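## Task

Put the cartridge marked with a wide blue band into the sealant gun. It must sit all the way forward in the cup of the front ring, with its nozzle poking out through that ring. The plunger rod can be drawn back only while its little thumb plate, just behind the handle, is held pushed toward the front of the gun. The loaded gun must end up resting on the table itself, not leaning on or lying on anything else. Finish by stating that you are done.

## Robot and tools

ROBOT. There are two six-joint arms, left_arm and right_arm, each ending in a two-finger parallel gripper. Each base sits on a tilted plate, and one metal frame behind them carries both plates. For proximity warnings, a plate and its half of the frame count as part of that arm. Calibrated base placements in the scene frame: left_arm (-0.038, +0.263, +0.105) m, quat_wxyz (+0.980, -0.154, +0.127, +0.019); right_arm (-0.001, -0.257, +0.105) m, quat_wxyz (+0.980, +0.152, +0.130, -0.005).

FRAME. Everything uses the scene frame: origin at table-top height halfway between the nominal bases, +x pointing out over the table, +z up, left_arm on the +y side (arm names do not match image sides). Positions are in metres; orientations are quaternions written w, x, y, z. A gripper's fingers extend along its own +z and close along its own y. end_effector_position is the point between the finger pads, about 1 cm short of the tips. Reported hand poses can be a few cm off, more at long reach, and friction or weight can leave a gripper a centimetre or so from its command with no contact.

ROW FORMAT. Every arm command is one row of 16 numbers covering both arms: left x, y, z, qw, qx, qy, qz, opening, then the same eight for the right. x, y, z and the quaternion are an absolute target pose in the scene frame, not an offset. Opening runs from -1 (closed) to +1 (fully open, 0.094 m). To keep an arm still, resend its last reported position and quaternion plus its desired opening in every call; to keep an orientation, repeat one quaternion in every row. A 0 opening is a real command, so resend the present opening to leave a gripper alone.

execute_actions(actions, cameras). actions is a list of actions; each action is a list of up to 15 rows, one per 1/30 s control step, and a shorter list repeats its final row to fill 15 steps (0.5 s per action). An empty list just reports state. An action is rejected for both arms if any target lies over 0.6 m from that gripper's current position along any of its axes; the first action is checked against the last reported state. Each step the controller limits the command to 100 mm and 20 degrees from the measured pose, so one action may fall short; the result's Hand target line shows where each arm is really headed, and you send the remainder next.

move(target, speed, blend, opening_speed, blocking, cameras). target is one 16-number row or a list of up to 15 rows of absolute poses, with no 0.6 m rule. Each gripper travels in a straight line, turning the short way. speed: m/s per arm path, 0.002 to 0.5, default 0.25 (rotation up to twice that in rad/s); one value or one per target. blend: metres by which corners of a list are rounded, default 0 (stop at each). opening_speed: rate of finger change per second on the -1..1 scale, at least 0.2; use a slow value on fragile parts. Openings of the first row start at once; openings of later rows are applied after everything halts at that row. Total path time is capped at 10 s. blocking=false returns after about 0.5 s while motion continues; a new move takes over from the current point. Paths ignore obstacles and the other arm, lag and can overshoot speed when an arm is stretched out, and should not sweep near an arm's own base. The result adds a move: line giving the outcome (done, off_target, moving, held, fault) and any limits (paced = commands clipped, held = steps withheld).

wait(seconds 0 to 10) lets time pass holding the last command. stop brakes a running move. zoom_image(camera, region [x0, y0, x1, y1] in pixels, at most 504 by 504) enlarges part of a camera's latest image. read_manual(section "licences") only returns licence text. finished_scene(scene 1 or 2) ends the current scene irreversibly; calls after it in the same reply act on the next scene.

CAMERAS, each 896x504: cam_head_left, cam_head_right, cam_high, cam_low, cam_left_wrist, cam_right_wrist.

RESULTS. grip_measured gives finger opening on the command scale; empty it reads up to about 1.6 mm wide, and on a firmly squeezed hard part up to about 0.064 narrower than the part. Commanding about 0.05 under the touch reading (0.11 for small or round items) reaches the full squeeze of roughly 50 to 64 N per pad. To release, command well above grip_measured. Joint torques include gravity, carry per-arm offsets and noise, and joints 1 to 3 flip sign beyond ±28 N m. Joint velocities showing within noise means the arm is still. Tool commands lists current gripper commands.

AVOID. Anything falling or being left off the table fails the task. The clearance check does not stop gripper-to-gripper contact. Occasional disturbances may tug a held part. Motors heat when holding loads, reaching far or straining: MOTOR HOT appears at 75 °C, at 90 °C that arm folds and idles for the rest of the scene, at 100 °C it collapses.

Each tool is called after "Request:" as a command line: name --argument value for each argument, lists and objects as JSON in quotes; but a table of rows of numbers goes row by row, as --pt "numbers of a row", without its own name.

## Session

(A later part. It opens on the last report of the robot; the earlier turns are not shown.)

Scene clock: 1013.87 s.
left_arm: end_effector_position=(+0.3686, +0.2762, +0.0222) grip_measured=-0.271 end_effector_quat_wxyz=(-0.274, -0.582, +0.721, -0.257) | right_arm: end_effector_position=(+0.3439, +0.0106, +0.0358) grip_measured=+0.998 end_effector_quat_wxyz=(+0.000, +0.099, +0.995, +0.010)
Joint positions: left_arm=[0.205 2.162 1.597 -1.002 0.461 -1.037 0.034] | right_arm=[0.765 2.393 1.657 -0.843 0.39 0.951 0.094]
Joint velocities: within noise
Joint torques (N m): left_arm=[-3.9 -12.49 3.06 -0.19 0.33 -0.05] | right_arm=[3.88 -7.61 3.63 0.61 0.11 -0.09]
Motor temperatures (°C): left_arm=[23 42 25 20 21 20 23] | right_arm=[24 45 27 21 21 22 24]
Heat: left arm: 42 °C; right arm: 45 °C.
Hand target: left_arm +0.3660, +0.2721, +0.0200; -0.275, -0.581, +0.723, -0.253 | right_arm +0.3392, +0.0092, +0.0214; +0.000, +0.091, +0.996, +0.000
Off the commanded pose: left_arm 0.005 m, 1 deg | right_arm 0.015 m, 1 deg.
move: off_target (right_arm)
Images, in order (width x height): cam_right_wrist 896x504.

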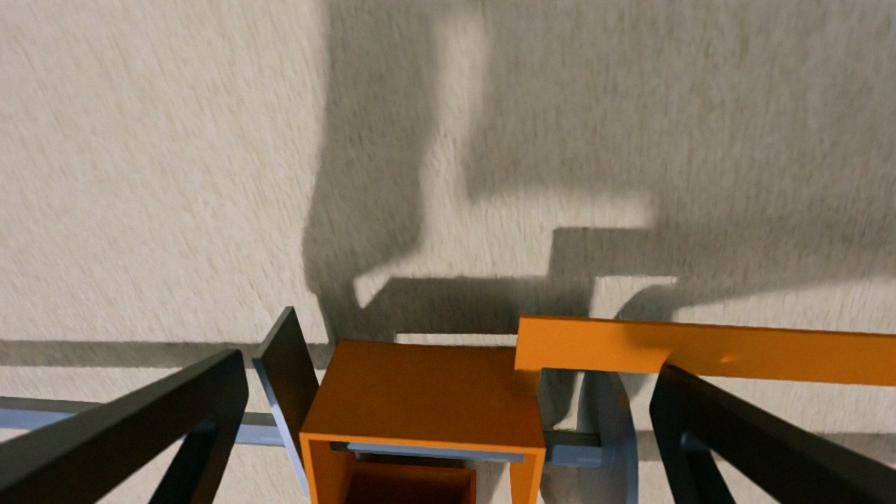

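Request:
move --pt "0.366 0.272 0.020 0.275 0.580 -0.722 0.253 -0.55 0.338 0.0085 0.016 0 0.0915 0.9958 0 1" --pt "0.366 0.272 0.020 0.275 0.580 -0.722 0.253 -0.55 0.338 0.0085 0.016 0 0.0915 0.9958 0 0.75" --speed 0.06 --opening_speed 0.5 --cameras '["cam_right_wrist","cam_left_wrist"]'

Request:
zoom_image --camera "cam_right_wrist" --region '[210, 250, 710, 504]'

Request:
zoom_image --camera "cam_left_wrist" --region '[330, 380, 560, 504]'

Scene clock: 1024.67 s.
left_arm: end_effector_position=(+0.3685, +0.2763, +0.0221) grip_measured=-0.271 end_effector_quat_wxyz=(-0.274, -0.583, +0.721, -0.257) | right_arm: end_effector_position=(+0.3442, +0.0113, +0.0348) grip_measured=+0.754 end_effector_quat_wxyz=(+0.004, +0.094, +0.996, +0.010)
Joint positions: left_arm=[0.205 2.162 1.597 -1.003 0.461 -1.038 0.034] | right_arm=[0.767 2.393 1.651 -0.831 0.395 0.941 0.082]
Joint velocities: within noise
Joint torques (N m): left_arm=[-3.88 -12.53 3.06 -0.18 0.35 -0.05] | right_arm=[3.49 -7.47 2.63 0.72 0.06 -0.03]
Motor temperatures (°C): left_arm=[23 42 25 20 21 20 23] | right_arm=[24 43 27 22 21 22 24]
Heat: left arm: 42 °C; right arm: 43 °C.
Hand target: left_arm +0.3660, +0.2720, +0.0200; -0.275, -0.581, +0.723, -0.253 | right_arm +0.3375, +0.0080, +0.0167; +0.000, +0.091, +0.996, +0.000
Off the commanded pose: left_arm 0.005 m, 1 deg | right_arm 0.020 m, 1 deg.
move: off_target (right_arm); target 2's new opening was sent with right_arm's hand 0.020 m and 1 deg from that target
Images, in order (width x height): cam_left_wrist 896x504, cam_right_wrist 896x504.

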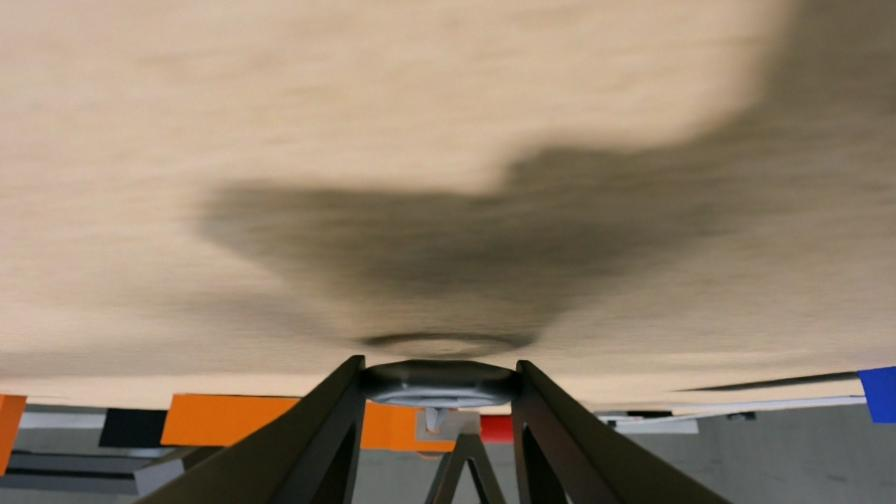

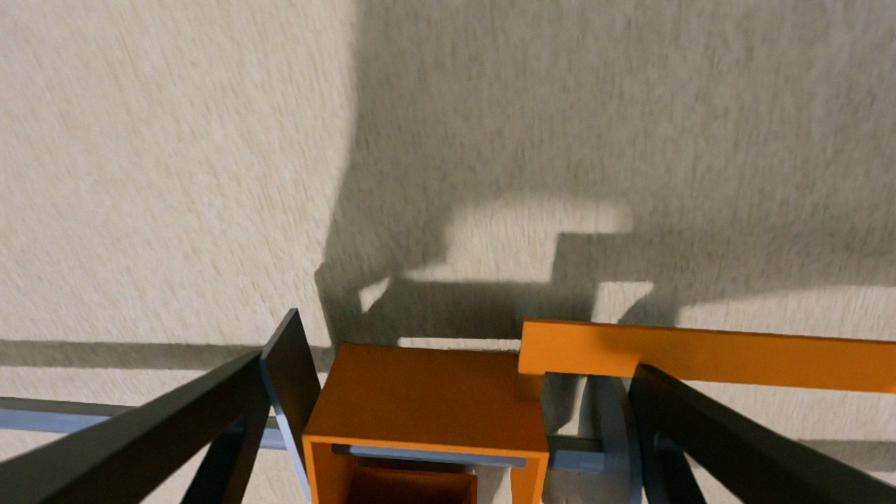

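Scaled by 1.008 from the camera's 896x504 image, which has a finer 1280x720 frame.

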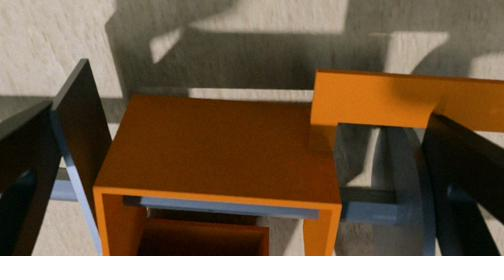

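Scaled by 2.191 from the camera's 896x504 image, which has a finer 1280x720 frame.

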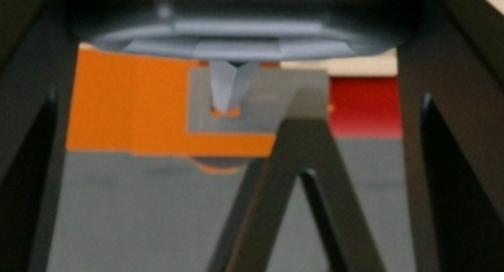

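Request:
move --pt "0.373 0.302 0.020 0.270 0.582 -0.724 0.250 -0.55 0.3385 0.011 0.022 0 0.0915 0.9958 0 0.5" --pt "0.3735 0.306 0.020 0.270 0.582 -0.724 0.250 -0.55 0.3395 0.014 0.022 0 0.0915 0.9958 0 0.1" --speed 0.05 --opening_speed 0.3 --cameras '["cam_right_wrist","cam_left_wrist","cam_high"]'

Request:
zoom_image --camera "cam_right_wrist" --region '[210, 250, 710, 504]'

Request:
zoom_image --camera "cam_high" --region '[395, 175, 595, 325]'

Scene clock: 1037.67 s.
left_arm: end_effector_position=(+0.3699, +0.2965, +0.0268) grip_measured=-0.271 end_effector_quat_wxyz=(-0.278, -0.582, +0.720, -0.257) | right_arm: end_effector_position=(+0.3451, +0.0172, +0.0359) grip_measured=+0.140 end_effector_quat_wxyz=(+0.008, +0.096, +0.995, +0.020)
Joint positions: left_arm=[0.248 2.179 1.667 -1.086 0.463 -0.988 0.034] | right_arm=[0.773 2.393 1.651 -0.812 0.387 0.943 0.054]
Joint velocities: within noise
Joint torques (N m): left_arm=[-1.69 -11.08 6.64 -0.4 0.21 0.17] | right_arm=[3.92 -6.76 6.12 0.18 0.13 0.06]
Motor temperatures (°C): left_arm=[23 42 25 20 21 20 23] | right_arm=[24 42 27 22 21 22 24]
Heat: left arm: 42 °C; right arm: 42 °C.
Hand target: left_arm +0.3732, +0.3061, +0.0202; -0.270, -0.583, +0.725, -0.250 | right_arm +0.3392, +0.0138, +0.0224; +0.000, +0.091, +0.996, +0.000
Off the commanded pose: left_arm 0.012 m, 1 deg | right_arm 0.015 m, 2 deg.
move: off_target (left_arm, right_arm); target 2's new opening was sent with right_arm's hand 0.015 m and 2 deg from that target
Images, in order (width x height): cam_high 896x504, cam_left_wrist 896x504, cam_right_wrist 896x504.

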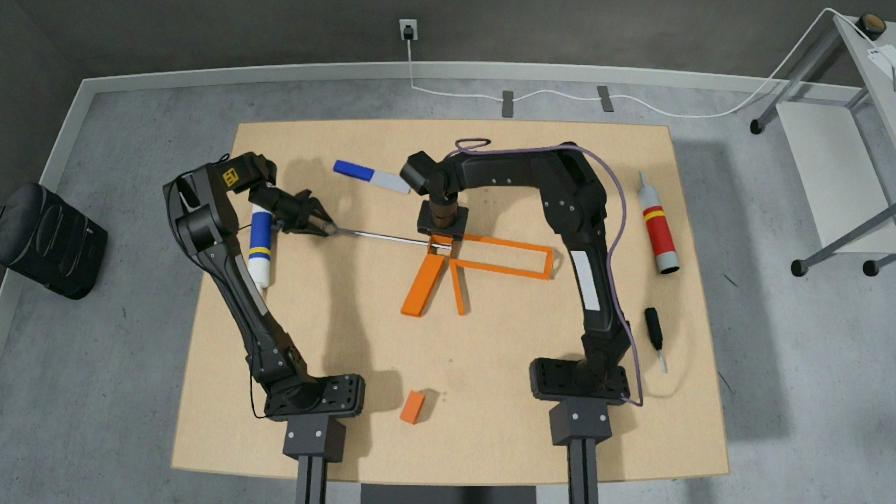

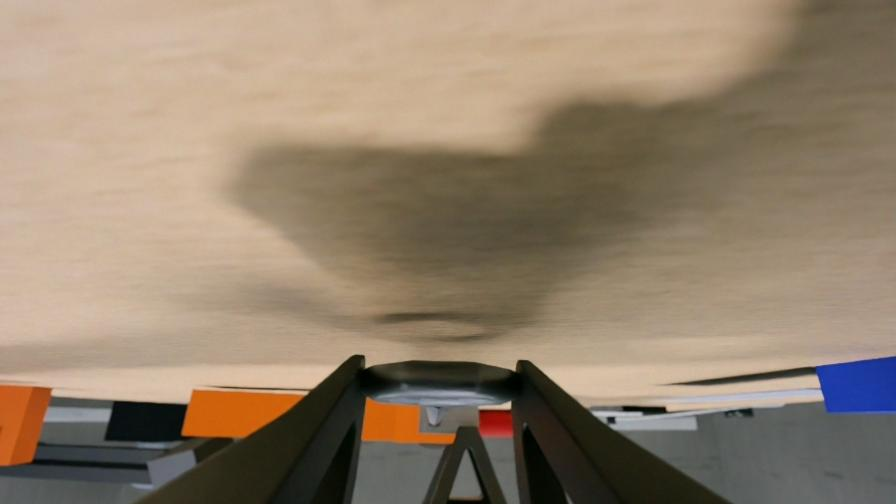

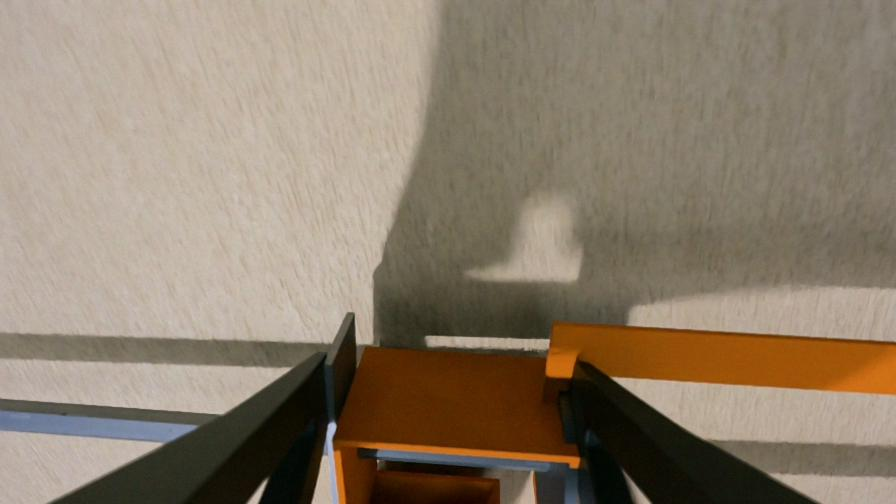

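Scaled by 1.008 from the camera's 896x504 image, which has a finer 1280x720 frame.

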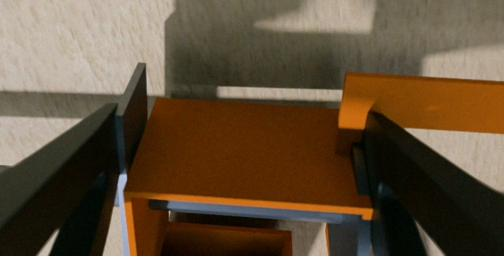

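Scaled by 2.520 from the camera's 896x504 image, which has a finer 1280x720 frame.

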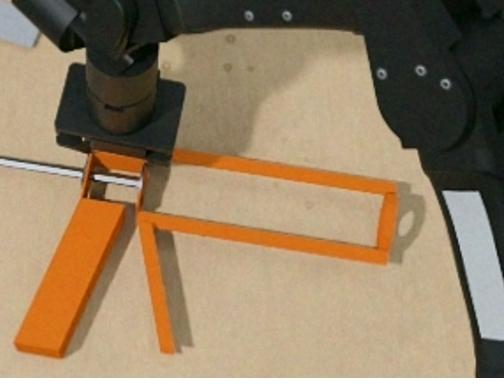

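Request:
move --pt "0.369 0.292 0.020 0.278 0.582 -0.720 0.257 -0.55 0.3405 0.013 0.022 0 0.0915 0.9958 0 0.1" --pt "0.369 0.292 0.020 0.278 0.582 -0.720 0.257 -0.55 0.3415 0.014 0.022 0 0.0915 0.9958 0 0.35" --pt "0.369 0.292 0.020 0.278 0.582 -0.720 0.257 -0.55 0.343 0.014 0.15 0 0.0915 0.9958 0 0.35" --speed 0.12 --cameras '["cam_right_wrist","cam_left_wrist"]'

Request:
move --pt "0.369 0.292 0.021 0.278 0.582 -0.720 0.257 0.2 0.343 0.014 0.15 0 0.0915 0.9958 0 0.35" --pt "0.380 0.35 0.13 0.278 0.582 -0.720 0.257 0.2 0.343 0.014 0.15 0 0.0915 0.9958 0 0.35" --speed 0.12 --cameras '["cam_right_wrist","cam_left_wrist","cam_high"]'

Scene clock: 1057.87 s.
left_arm: end_effector_position=(+0.3718, +0.2959, +0.0255) grip_measured=-0.271 end_effector_quat_wxyz=(-0.274, -0.581, +0.721, -0.260) | right_arm: end_effector_position=(+0.3366, +0.0106, +0.1300) grip_measured=+0.348 end_effector_quat_wxyz=(-0.019, +0.088, +0.996, -0.013)
Joint positions: left_arm=[0.248 2.179 1.662 -1.071 0.467 -0.988 0.034] | right_arm=[0.86 2.341 1.918 -1.258 0.383 1.055 0.063]
Joint velocities: within noise
Joint torques (N m): left_arm=[-3.33 -12.11 3.21 -0.2 0.36 -0.06] | right_arm=[5.45 -11.7 8.54 -0.04 0.12 0.12]
Motor temperatures (°C): left_arm=[23 40 25 20 21 20 23] | right_arm=[24 42 27 21 21 22 24]
Heat: left arm: 40 °C; right arm: 42 °C.
Hand target: left_arm +0.3689, +0.2920, +0.0201; -0.278, -0.582, +0.720, -0.257 | right_arm +0.3426, +0.0137, +0.1497; +0.000, +0.092, +0.996, +0.000
Off the commanded pose: left_arm 0.007 m, 1 deg | right_arm 0.021 m, 3 deg.
move: off_target (right_arm); target 2's new opening was sent with right_arm's hand 0.015 m and 2 deg from that target
Images, in order (width x height): cam_left_wrist 896x504, cam_right_wrist 896x504.

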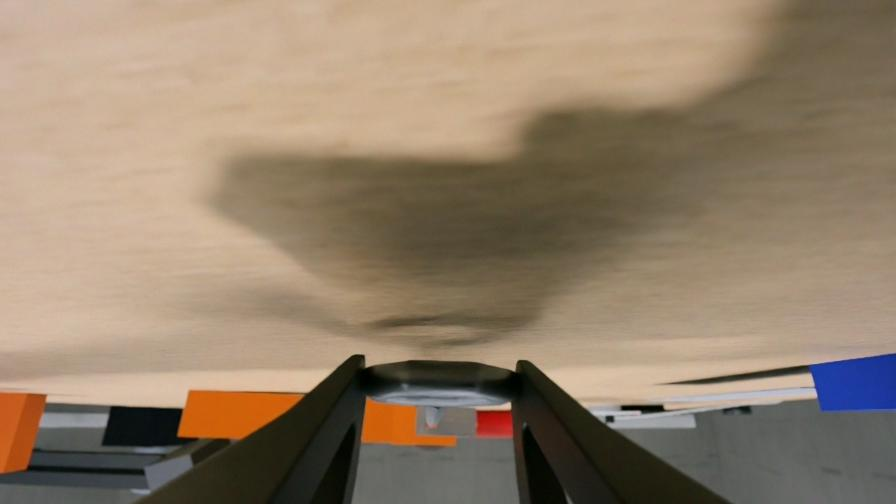

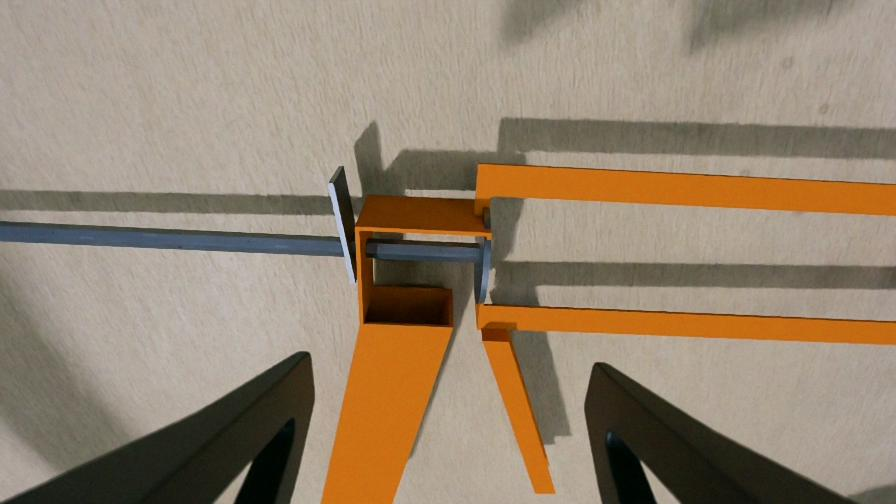

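Scene clock: 1060.40 s.
left_arm: end_effector_position=(+0.3760, +0.3412, +0.1170) grip_measured=+0.197 end_effector_quat_wxyz=(-0.298, -0.582, +0.713, -0.252) | right_arm: end_effector_position=(+0.3365, +0.0105, +0.1300) grip_measured=+0.348 end_effector_quat_wxyz=(-0.019, +0.088, +0.996, -0.014)
Joint positions: left_arm=[0.298 2.137 1.988 -1.517 0.467 -0.935 0.056] | right_arm=[0.86 2.341 1.918 -1.259 0.383 1.056 0.063]
Joint velocities: within noise
Joint torques (N m): left_arm=[-2.09 -15.98 6.45 -0.58 0.32 0.11] | right_arm=[5.46 -11.71 8.54 -0.02 0.12 0.11]
Motor temperatures (°C): left_arm=[23 40 25 20 21 20 23] | right_arm=[24 43 27 21 21 22 24]
Heat: left arm: 40 °C; right arm: 43 °C.
Hand target: left_arm +0.3797, +0.3497, +0.1298; -0.278, -0.582, +0.720, -0.257 | right_arm +0.3426, +0.0137, +0.1497; +0.000, +0.092, +0.996, +0.000
Off the commanded pose: left_arm 0.016 m, 2 deg | right_arm 0.021 m, 3 deg.
move: off_target (left_arm, right_arm)
Images, in order (width x height): cam_high 896x504, cam_left_wrist 896x504, cam_right_wrist 896x504.

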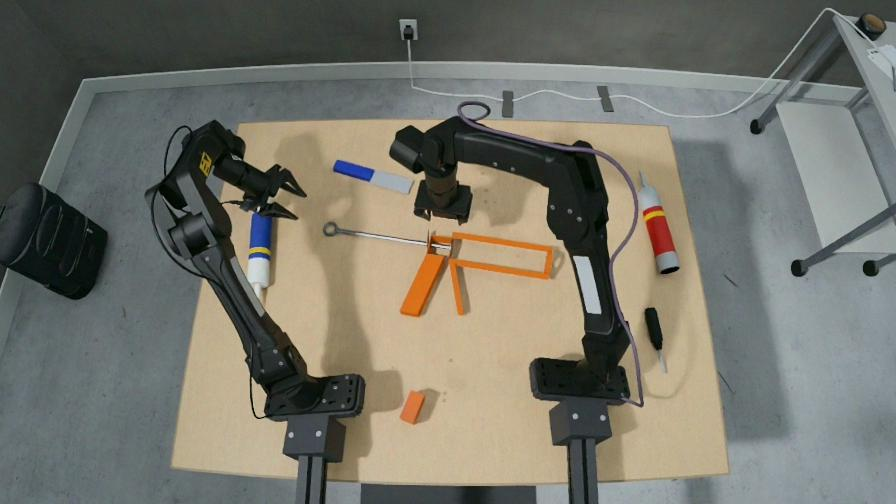

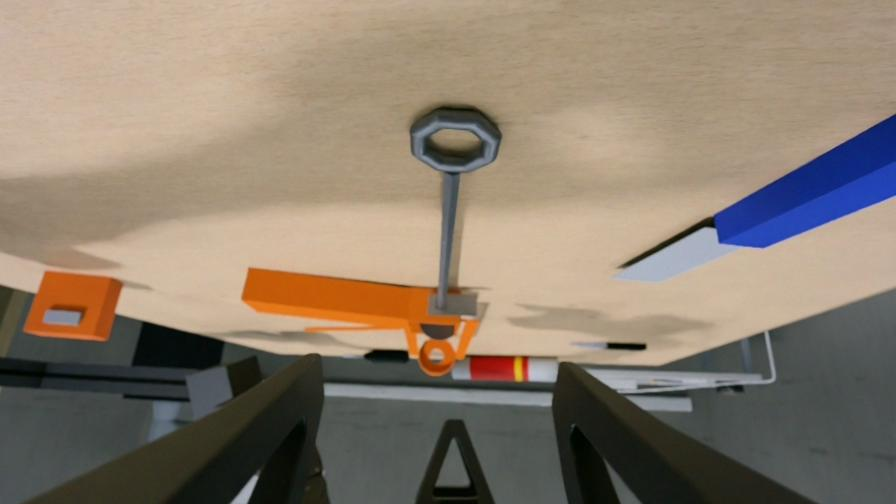

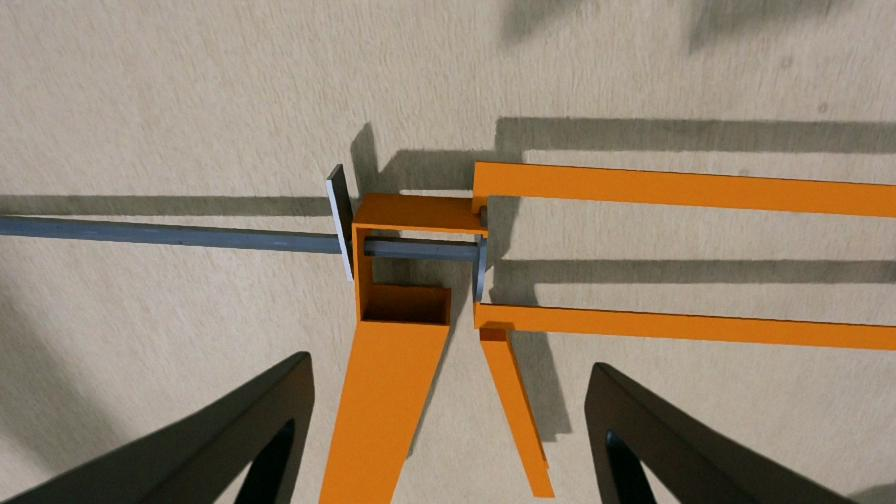

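Request:
move --pt "0.34 0.40 0.22 0 0.047 -0.9989 0 1 0.30 -0.25 0.22 0 0.0915 0.9958 0 0.35" --pt "0.326 0.453 0.11 0 0.047 -0.9989 0 1 0.25 -0.33 0.22 0 0.0915 0.9958 0 0.35" --speed 0.3 --cameras '["cam_right_wrist","cam_left_wrist","cam_high"]'

Scene clock: 1094.73 s.
left_arm: end_effector_position=(+0.3293, +0.4583, +0.1224) grip_measured=+0.998 end_effector_quat_wxyz=(+0.012, -0.055, +0.998, +0.010) | right_arm: end_effector_position=(+0.2559, -0.3309, +0.2222) grip_measured=+0.348 end_effector_quat_wxyz=(+0.007, +0.096, +0.995, -0.003)
Joint positions: left_arm=[0.306 1.638 1.441 -0.996 -0.219 0.279 0.094] | right_arm=[0.179 1.15 1.178 -1.373 0.354 0.32 0.063]
Joint velocities: within noise
Joint torques (N m): left_arm=[-1.46 -8.64 4.08 0.38 0.14 0.12] | right_arm=[0.59 -3.93 4.55 0.2 -0.11 -0.08]
Motor temperatures (°C): left_arm=[23 43 26 20 21 20 21] | right_arm=[25 48 27 21 21 22 24]
Heat: left arm: 43 °C; right arm: 48 °C.
Hand target: left_arm +0.3256, +0.4529, +0.1103; +0.000, -0.047, +0.999, +0.000 | right_arm +0.2501, -0.3300, +0.2200; +0.000, +0.092, +0.996, +0.000
Off the commanded pose: left_arm 0.014 m, 2 deg | right_arm 0.006 m, 1 deg.
move: off_target (left_arm)
Images, in order (width x height): cam_high 896x504, cam_left_wrist 896x504, cam_right_wrist 896x504.

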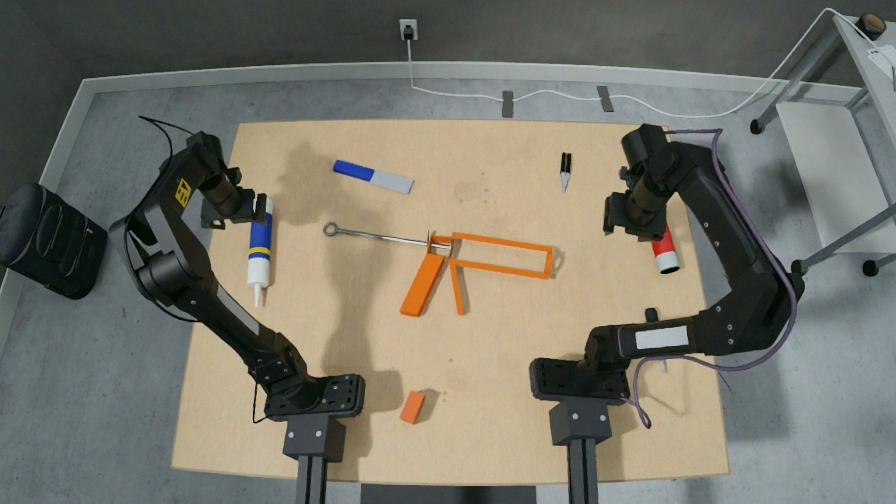

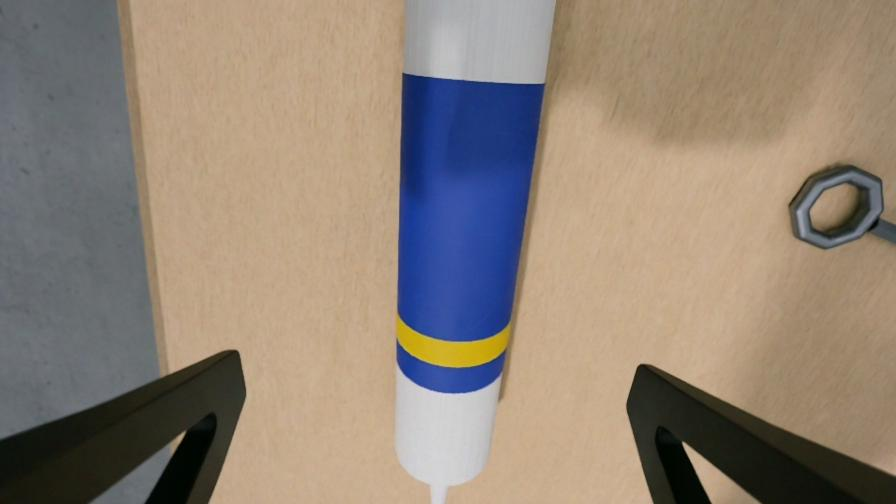

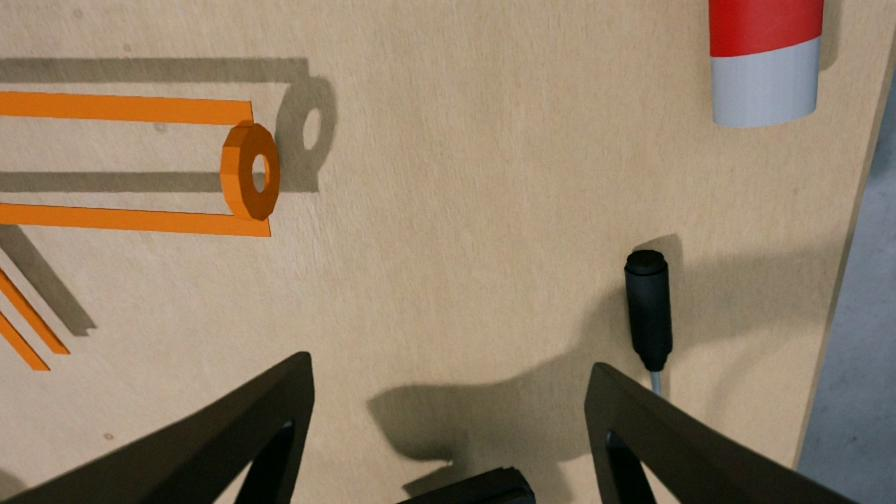

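Request:
move --pt "0.309 0.446 0.055 0 0.047 -0.9989 0 1 0.25 -0.33 0.22 0 0.0915 0.9958 0 0.35" --speed 0.12 --cameras '["cam_left_wrist"]'

Scene clock: 1122.93 s.
left_arm: end_effector_position=(+0.3133, +0.4497, +0.0657) grip_measured=+0.998 end_effector_quat_wxyz=(+0.010, -0.052, +0.999, +0.009) | right_arm: end_effector_position=(+0.2559, -0.3309, +0.2222) grip_measured=+0.348 end_effector_quat_wxyz=(+0.007, +0.096, +0.995, -0.003)
Joint positions: left_arm=[0.337 1.666 1.238 -0.764 -0.208 0.312 0.094] | right_arm=[0.179 1.15 1.178 -1.373 0.354 0.319 0.063]
Joint velocities: within noise
Joint torques (N m): left_arm=[-1.09 -8.35 3.96 0.39 0.14 0.12] | right_arm=[0.59 -3.93 4.56 0.19 -0.1 -0.05]
Motor temperatures (°C): left_arm=[23 35 25 20 21 20 21] | right_arm=[24 41 27 21 21 22 23]
Heat: left arm: 35 °C; right arm: 41 °C.
Hand target: left_arm +0.3088, +0.4460, +0.0553; +0.000, -0.047, +0.999, +0.000 | right_arm +0.2501, -0.3300, +0.2200; +0.000, +0.092, +0.996, +0.000
Off the commanded pose: left_arm 0.012 m, 2 deg | right_arm 0.006 m, 1 deg.
move: off_target (left_arm)
Images, in order (width x height): cam_left_wrist 896x504.

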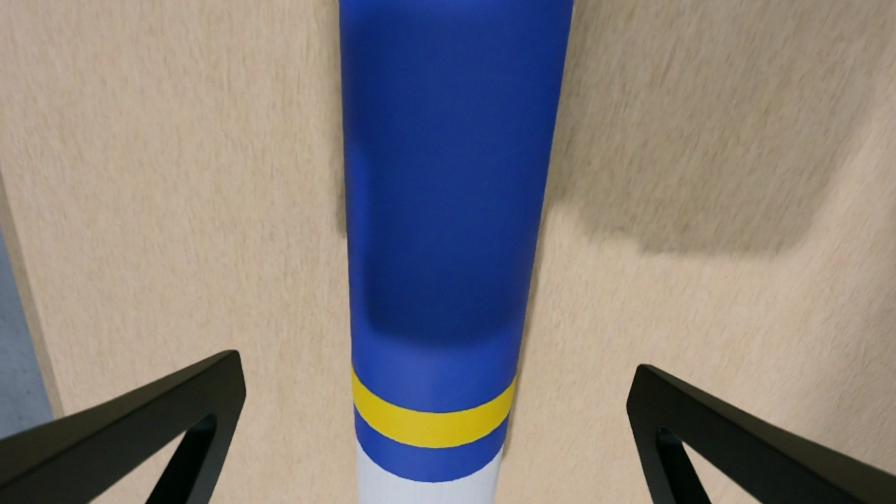

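Request:
move --pt "0.309 0.446 0.027 0 0.047 -0.9989 0 1 0.25 -0.33 0.22 0 0.0915 0.9958 0 0.35" --speed 0.1 --cameras '["cam_left_wrist"]'

Scene clock: 1128.50 s.
left_arm: end_effector_position=(+0.3149, +0.4503, +0.0388) grip_measured=+0.998 end_effector_quat_wxyz=(+0.011, -0.052, +0.999, +0.010) | right_arm: end_effector_position=(+0.2558, -0.3308, +0.2222) grip_measured=+0.348 end_effector_quat_wxyz=(+0.007, +0.096, +0.995, -0.003)
Joint positions: left_arm=[0.353 1.724 1.203 -0.665 -0.202 0.328 0.094] | right_arm=[0.179 1.15 1.178 -1.373 0.353 0.319 0.063]
Joint velocities: within noise
Joint torques (N m): left_arm=[-1.07 -8.4 3.66 0.41 0.14 0.12] | right_arm=[0.58 -3.9 4.55 0.19 -0.1 -0.05]
Motor temperatures (°C): left_arm=[23 35 25 20 21 20 21] | right_arm=[23 40 26 21 21 22 23]
Heat: left arm: 35 °C; right arm: 40 °C.
Hand target: left_arm +0.3087, +0.4458, +0.0274; +0.000, -0.047, +0.999, +0.000 | right_arm +0.2501, -0.3300, +0.2200; +0.000, +0.092, +0.996, +0.000
Off the commanded pose: left_arm 0.014 m, 2 deg | right_arm 0.006 m, 1 deg.
move: off_target (left_arm)
Images, in order (width x height): cam_left_wrist 896x504.

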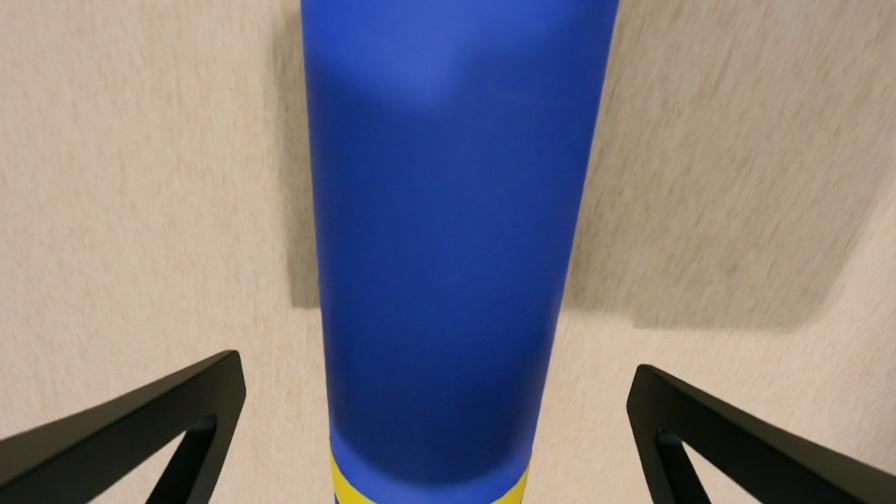

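Request:
move --pt "0.309 0.446 0.0245 0 0.047 -0.9989 0 0.3 0.25 -0.33 0.22 0 0.0915 0.9958 0 0.35" --pt "0.309 0.446 0.0245 0 0.047 -0.9989 0 -0.02 0.25 -0.33 0.22 0 0.0915 0.9958 0 0.35" --speed 0.1 --opening_speed 0.4 --cameras '["cam_left_wrist"]'

Scene clock: 1139.37 s.
left_arm: end_effector_position=(+0.3170, +0.4512, +0.0388) grip_measured=-0.015 end_effector_quat_wxyz=(+0.016, -0.052, +0.998, +0.011) | right_arm: end_effector_position=(+0.2558, -0.3308, +0.2222) grip_measured=+0.348 end_effector_quat_wxyz=(+0.007, +0.096, +0.995, -0.003)
Joint positions: left_arm=[0.354 1.724 1.203 -0.656 -0.2 0.33 0.046] | right_arm=[0.179 1.15 1.178 -1.373 0.353 0.319 0.063]
Joint velocities: within noise
Joint torques (N m): left_arm=[-1.05 -8.02 3.48 0.41 0.13 0.11] | right_arm=[0.59 -3.93 4.56 0.19 -0.1 -0.05]
Motor temperatures (°C): left_arm=[23 35 25 20 21 20 21] | right_arm=[23 39 26 21 21 22 23]
Heat: left arm: 35 °C; right arm: 39 °C.
Hand target: left_arm +0.3086, +0.4458, +0.0251; +0.000, -0.047, +0.999, +0.000 | right_arm +0.2501, -0.3300, +0.2200; +0.000, +0.092, +0.996, +0.000
Off the commanded pose: left_arm 0.017 m, 2 deg | right_arm 0.006 m, 1 deg.
move: off_target (left_arm); target 2's new opening was sent with left_arm's hand 0.017 m and 2 deg from that target
Images, in order (width x height): cam_left_wrist 896x504.

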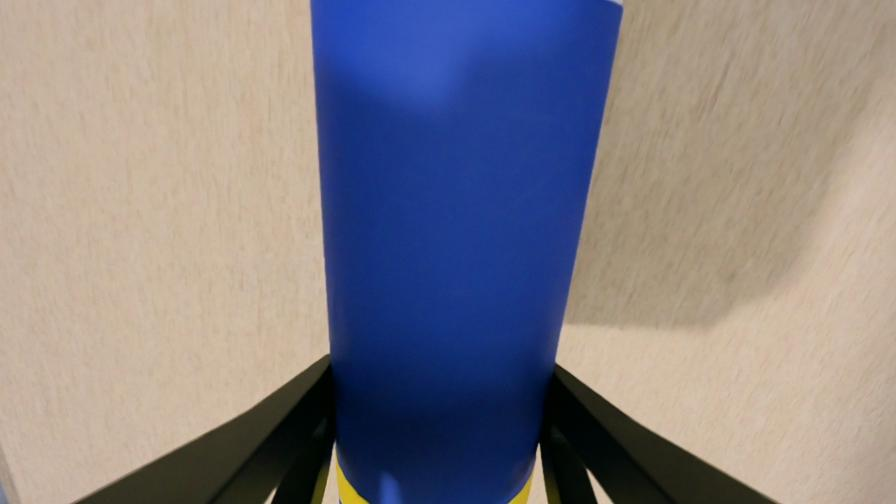

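Request:
move --pt "0.309 0.446 0.0245 0 0.047 -0.9989 0 -0.2 0.25 -0.33 0.22 0 0.0915 0.9958 0 0.35" --pt "0.309 0.43 0.16 0 0.047 -0.9989 0 -0.2 0.25 -0.33 0.22 0 0.0915 0.9958 0 0.35" --speed 0.12 --cameras '["cam_left_wrist","cam_head_left","cam_low"]'

Scene clock: 1147.70 s.
left_arm: end_effector_position=(+0.2970, +0.4245, +0.1332) grip_measured=-0.019 end_effector_quat_wxyz=(-0.037, -0.041, +0.998, -0.013) | right_arm: end_effector_position=(+0.2558, -0.3308, +0.2222) grip_measured=+0.348 end_effector_quat_wxyz=(+0.007, +0.096, +0.995, -0.003)
Joint positions: left_arm=[0.241 1.58 1.383 -1.12 -0.225 0.218 0.046] | right_arm=[0.179 1.15 1.178 -1.373 0.353 0.319 0.063]
Joint velocities: within noise
Joint torques (N m): left_arm=[-3.41 -14 8.5 -0.05 -0.07 -0.11] | right_arm=[0.59 -3.93 4.56 0.19 -0.1 -0.05]
Motor temperatures (°C): left_arm=[23 35 25 20 21 20 21] | right_arm=[23 39 26 21 21 22 23]
Heat: left arm: 35 °C; right arm: 39 °C.
Hand target: left_arm +0.3080, +0.4298, +0.1595; +0.000, -0.047, +0.999, -0.001 | right_arm +0.2501, -0.3300, +0.2200; +0.000, +0.092, +0.996, +0.000
Off the commanded pose: left_arm 0.030 m, 4 deg | right_arm 0.006 m, 1 deg.
move: off_target (left_arm)
Images, in order (width x height): cam_head_left 896x504, cam_low 896x504, cam_left_wrist 896x504.

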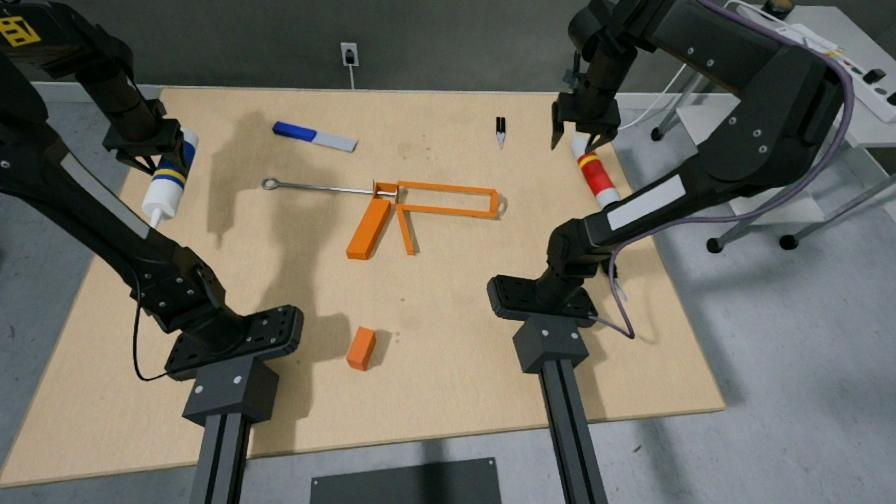

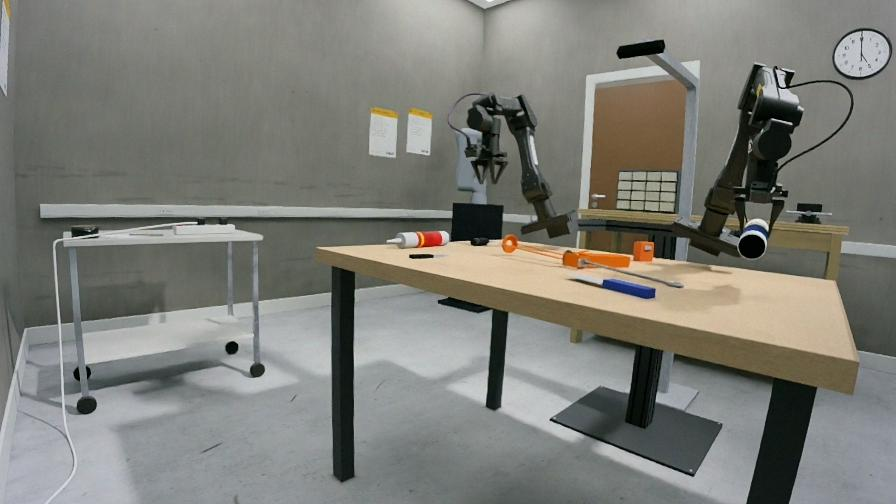

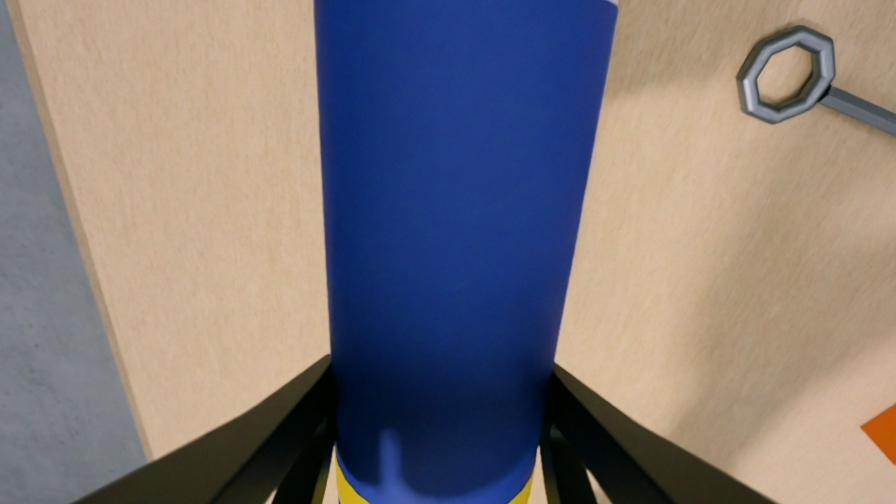

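Request:
move --pt "0.309 0.40 0.17 0 0.047 -0.9989 0 -0.2 0.27 -0.36 0.15 -0.2126 0.6744 0.6744 0.2126 0.35" --speed 0.3 --cameras '["cam_right_wrist","cam_high"]'

Request:
zoom_image --camera "cam_right_wrist" --region '[250, 60, 650, 350]'

Scene clock: 1171.60 s.
left_arm: end_effector_position=(+0.3021, +0.3970, +0.1452) grip_measured=-0.019 end_effector_quat_wxyz=(-0.034, -0.042, +0.999, -0.008) | right_arm: end_effector_position=(+0.2672, -0.3607, +0.1522) grip_measured=+0.348 end_effector_quat_wxyz=(-0.211, +0.670, +0.681, +0.206)
Joint positions: left_arm=[0.133 1.566 1.383 -1.152 -0.258 0.11 0.046] | right_arm=[-0.545 1.437 1.191 -1.287 -0.371 0.932 0.063]
Joint velocities: within noise
Joint torques (N m): left_arm=[-3.85 -14.19 7.2 -0.01 -0.08 -0.12] | right_arm=[0.44 -5.53 5.12 -0.3 -0.37 0.1]
Motor temperatures (°C): left_arm=[23 44 29 20 21 20 22] | right_arm=[23 38 27 21 21 22 23]
Heat: left arm: 44 °C; right arm: 38 °C.
Hand target: left_arm +0.3083, +0.4000, +0.1692; +0.000, -0.047, +0.999, -0.001 | right_arm +0.2700, -0.3600, +0.1501; -0.213, +0.674, +0.675, +0.213
Off the commanded pose: left_arm 0.026 m, 4 deg | right_arm 0.004 m, 1 deg.
move: off_target (left_arm)
Images, in order (width x height): cam_high 896x504, cam_right_wrist 896x504.

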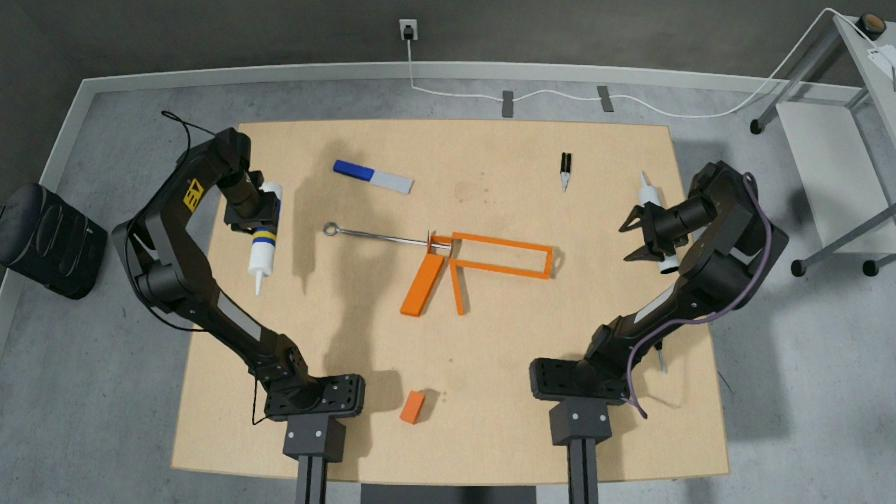

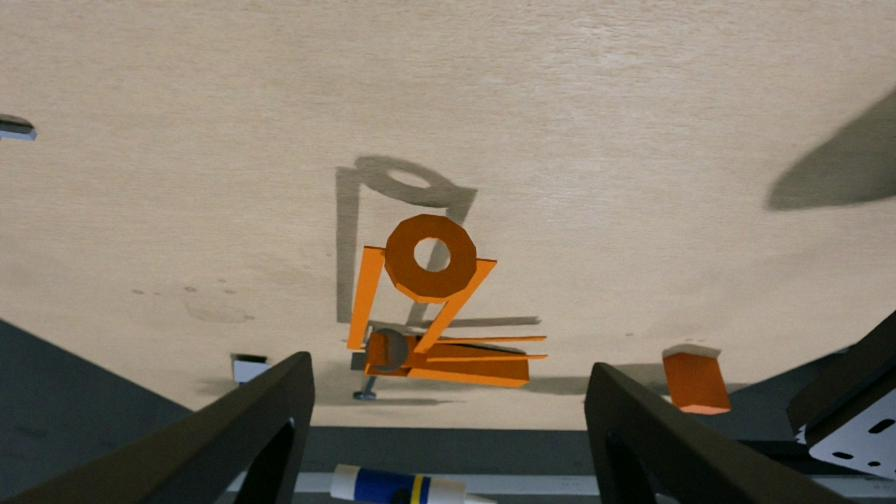

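Scaled by 1.260 from the camera's 896x504 image, which has a finer 1280x720 frame.

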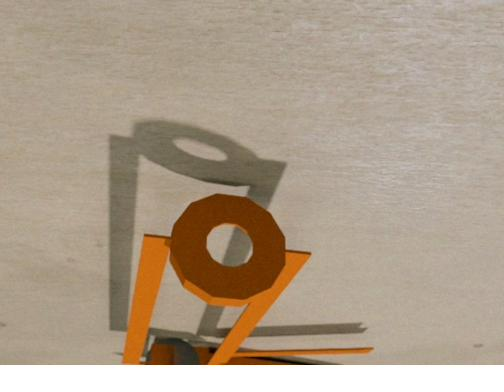

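Request:
move --pt "0.309 0.40 0.17 0 0.047 -0.9989 0 -0.2 0.262 -0.262 0.10 -0.1923 0.7332 0.6099 0.2311 1" --speed 0.15 --cameras '["cam_right_wrist","cam_high"]'

Scene clock: 1267.30 s.
left_arm: end_effector_position=(+0.3020, +0.3971, +0.1452) grip_measured=-0.019 end_effector_quat_wxyz=(-0.034, -0.042, +0.998, -0.008) | right_arm: end_effector_position=(+0.2640, -0.2636, +0.0993) grip_measured=+0.998 end_effector_quat_wxyz=(-0.198, +0.733, +0.609, +0.230)
Joint positions: left_arm=[0.133 1.566 1.383 -1.152 -0.258 0.11 0.046] | right_arm=[-0.245 1.302 0.734 -0.746 -0.383 1.455 0.094]
Joint velocities: within noise
Joint torques (N m): left_arm=[-3.81 -14.19 7.19 -0.01 -0.08 -0.11] | right_arm=[1.63 -6.05 3.3 0.23 -0.23 0.12]
Motor temperatures (°C): left_arm=[23 39 29 20 21 20 22] | right_arm=[23 39 27 21 21 22 23]
Heat: left arm: 39 °C; right arm: 39 °C.
Hand target: left_arm +0.3083, +0.4000, +0.1692; +0.000, -0.047, +0.999, -0.001 | right_arm +0.2620, -0.2620, +0.1000; -0.193, +0.733, +0.610, +0.231
Off the commanded pose: left_arm 0.026 m, 4 deg | right_arm 0.003 m, 1 deg.
move: off_target (left_arm)
Images, in order (width x height): cam_high 896x504, cam_right_wrist 896x504.

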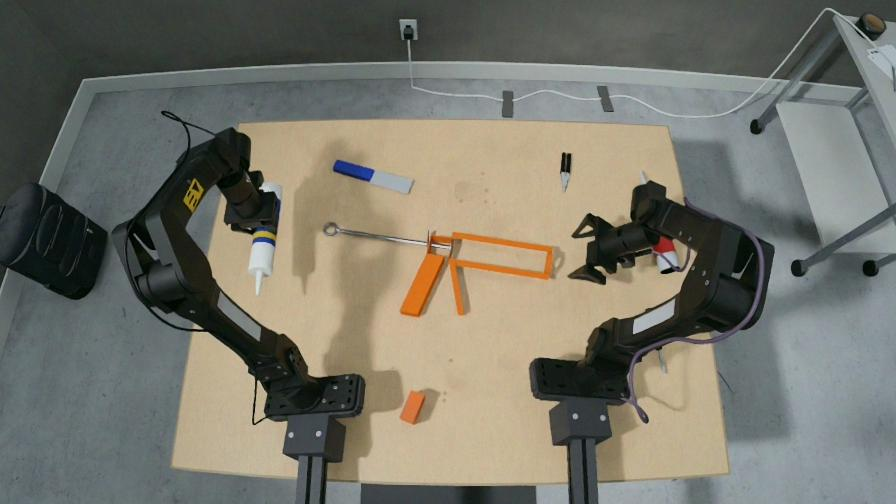

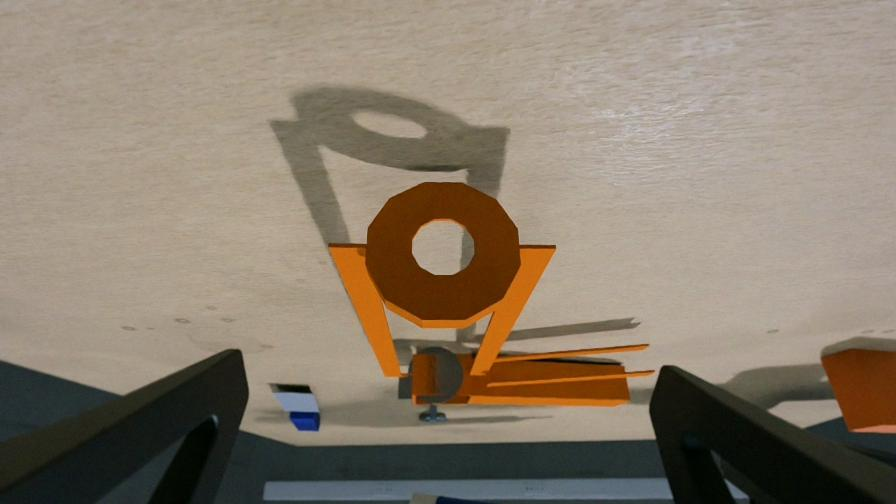

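Request:
move --pt "0.309 0.40 0.17 0 0.047 -0.9989 0 -0.2 0.2695 -0.217 0.039 -0.1923 0.7332 0.6099 0.2311 1" --speed 0.08 --cameras '["cam_right_wrist"]'

Scene clock: 1280.03 s.
left_arm: end_effector_position=(+0.3020, +0.3971, +0.1452) grip_measured=-0.019 end_effector_quat_wxyz=(-0.034, -0.042, +0.998, -0.008) | right_arm: end_effector_position=(+0.2745, -0.2207, +0.0425) grip_measured=+0.998 end_effector_quat_wxyz=(-0.188, +0.733, +0.609, +0.237)
Joint positions: left_arm=[0.133 1.566 1.383 -1.152 -0.258 0.11 0.046] | right_arm=[-0.11 1.504 0.6 -0.337 -0.343 1.594 0.094]
Joint velocities: within noise
Joint torques (N m): left_arm=[-3.78 -14.17 7.19 -0.01 -0.08 -0.11] | right_arm=[2.1 -4.07 2.58 0.36 -0.3 0.06]
Motor temperatures (°C): left_arm=[23 39 29 20 21 20 22] | right_arm=[23 39 26 21 21 22 23]
Heat: left arm: 39 °C; right arm: 39 °C.
Hand target: left_arm +0.3083, +0.4000, +0.1692; +0.000, -0.047, +0.999, -0.001 | right_arm +0.2693, -0.2172, +0.0391; -0.192, +0.733, +0.610, +0.231
Off the commanded pose: left_arm 0.026 m, 4 deg | right_arm 0.007 m, 1 deg.
move: off_target (left_arm)
Images, in order (width x height): cam_right_wrist 896x504.

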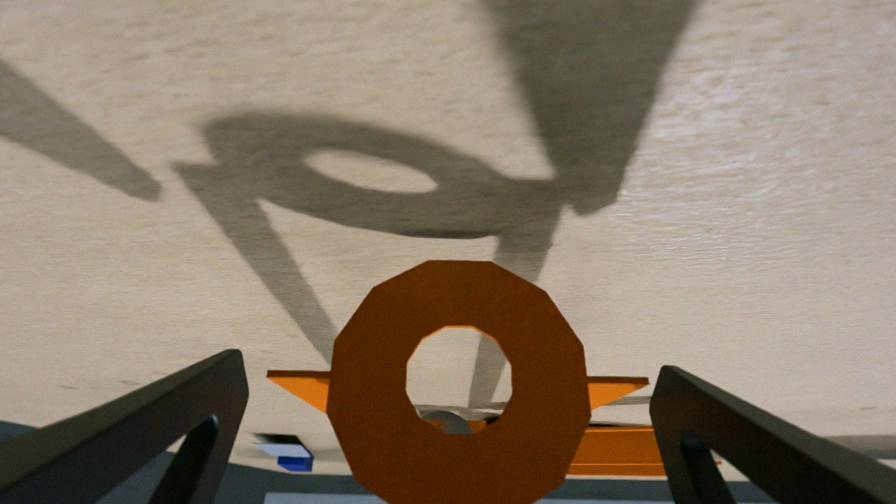

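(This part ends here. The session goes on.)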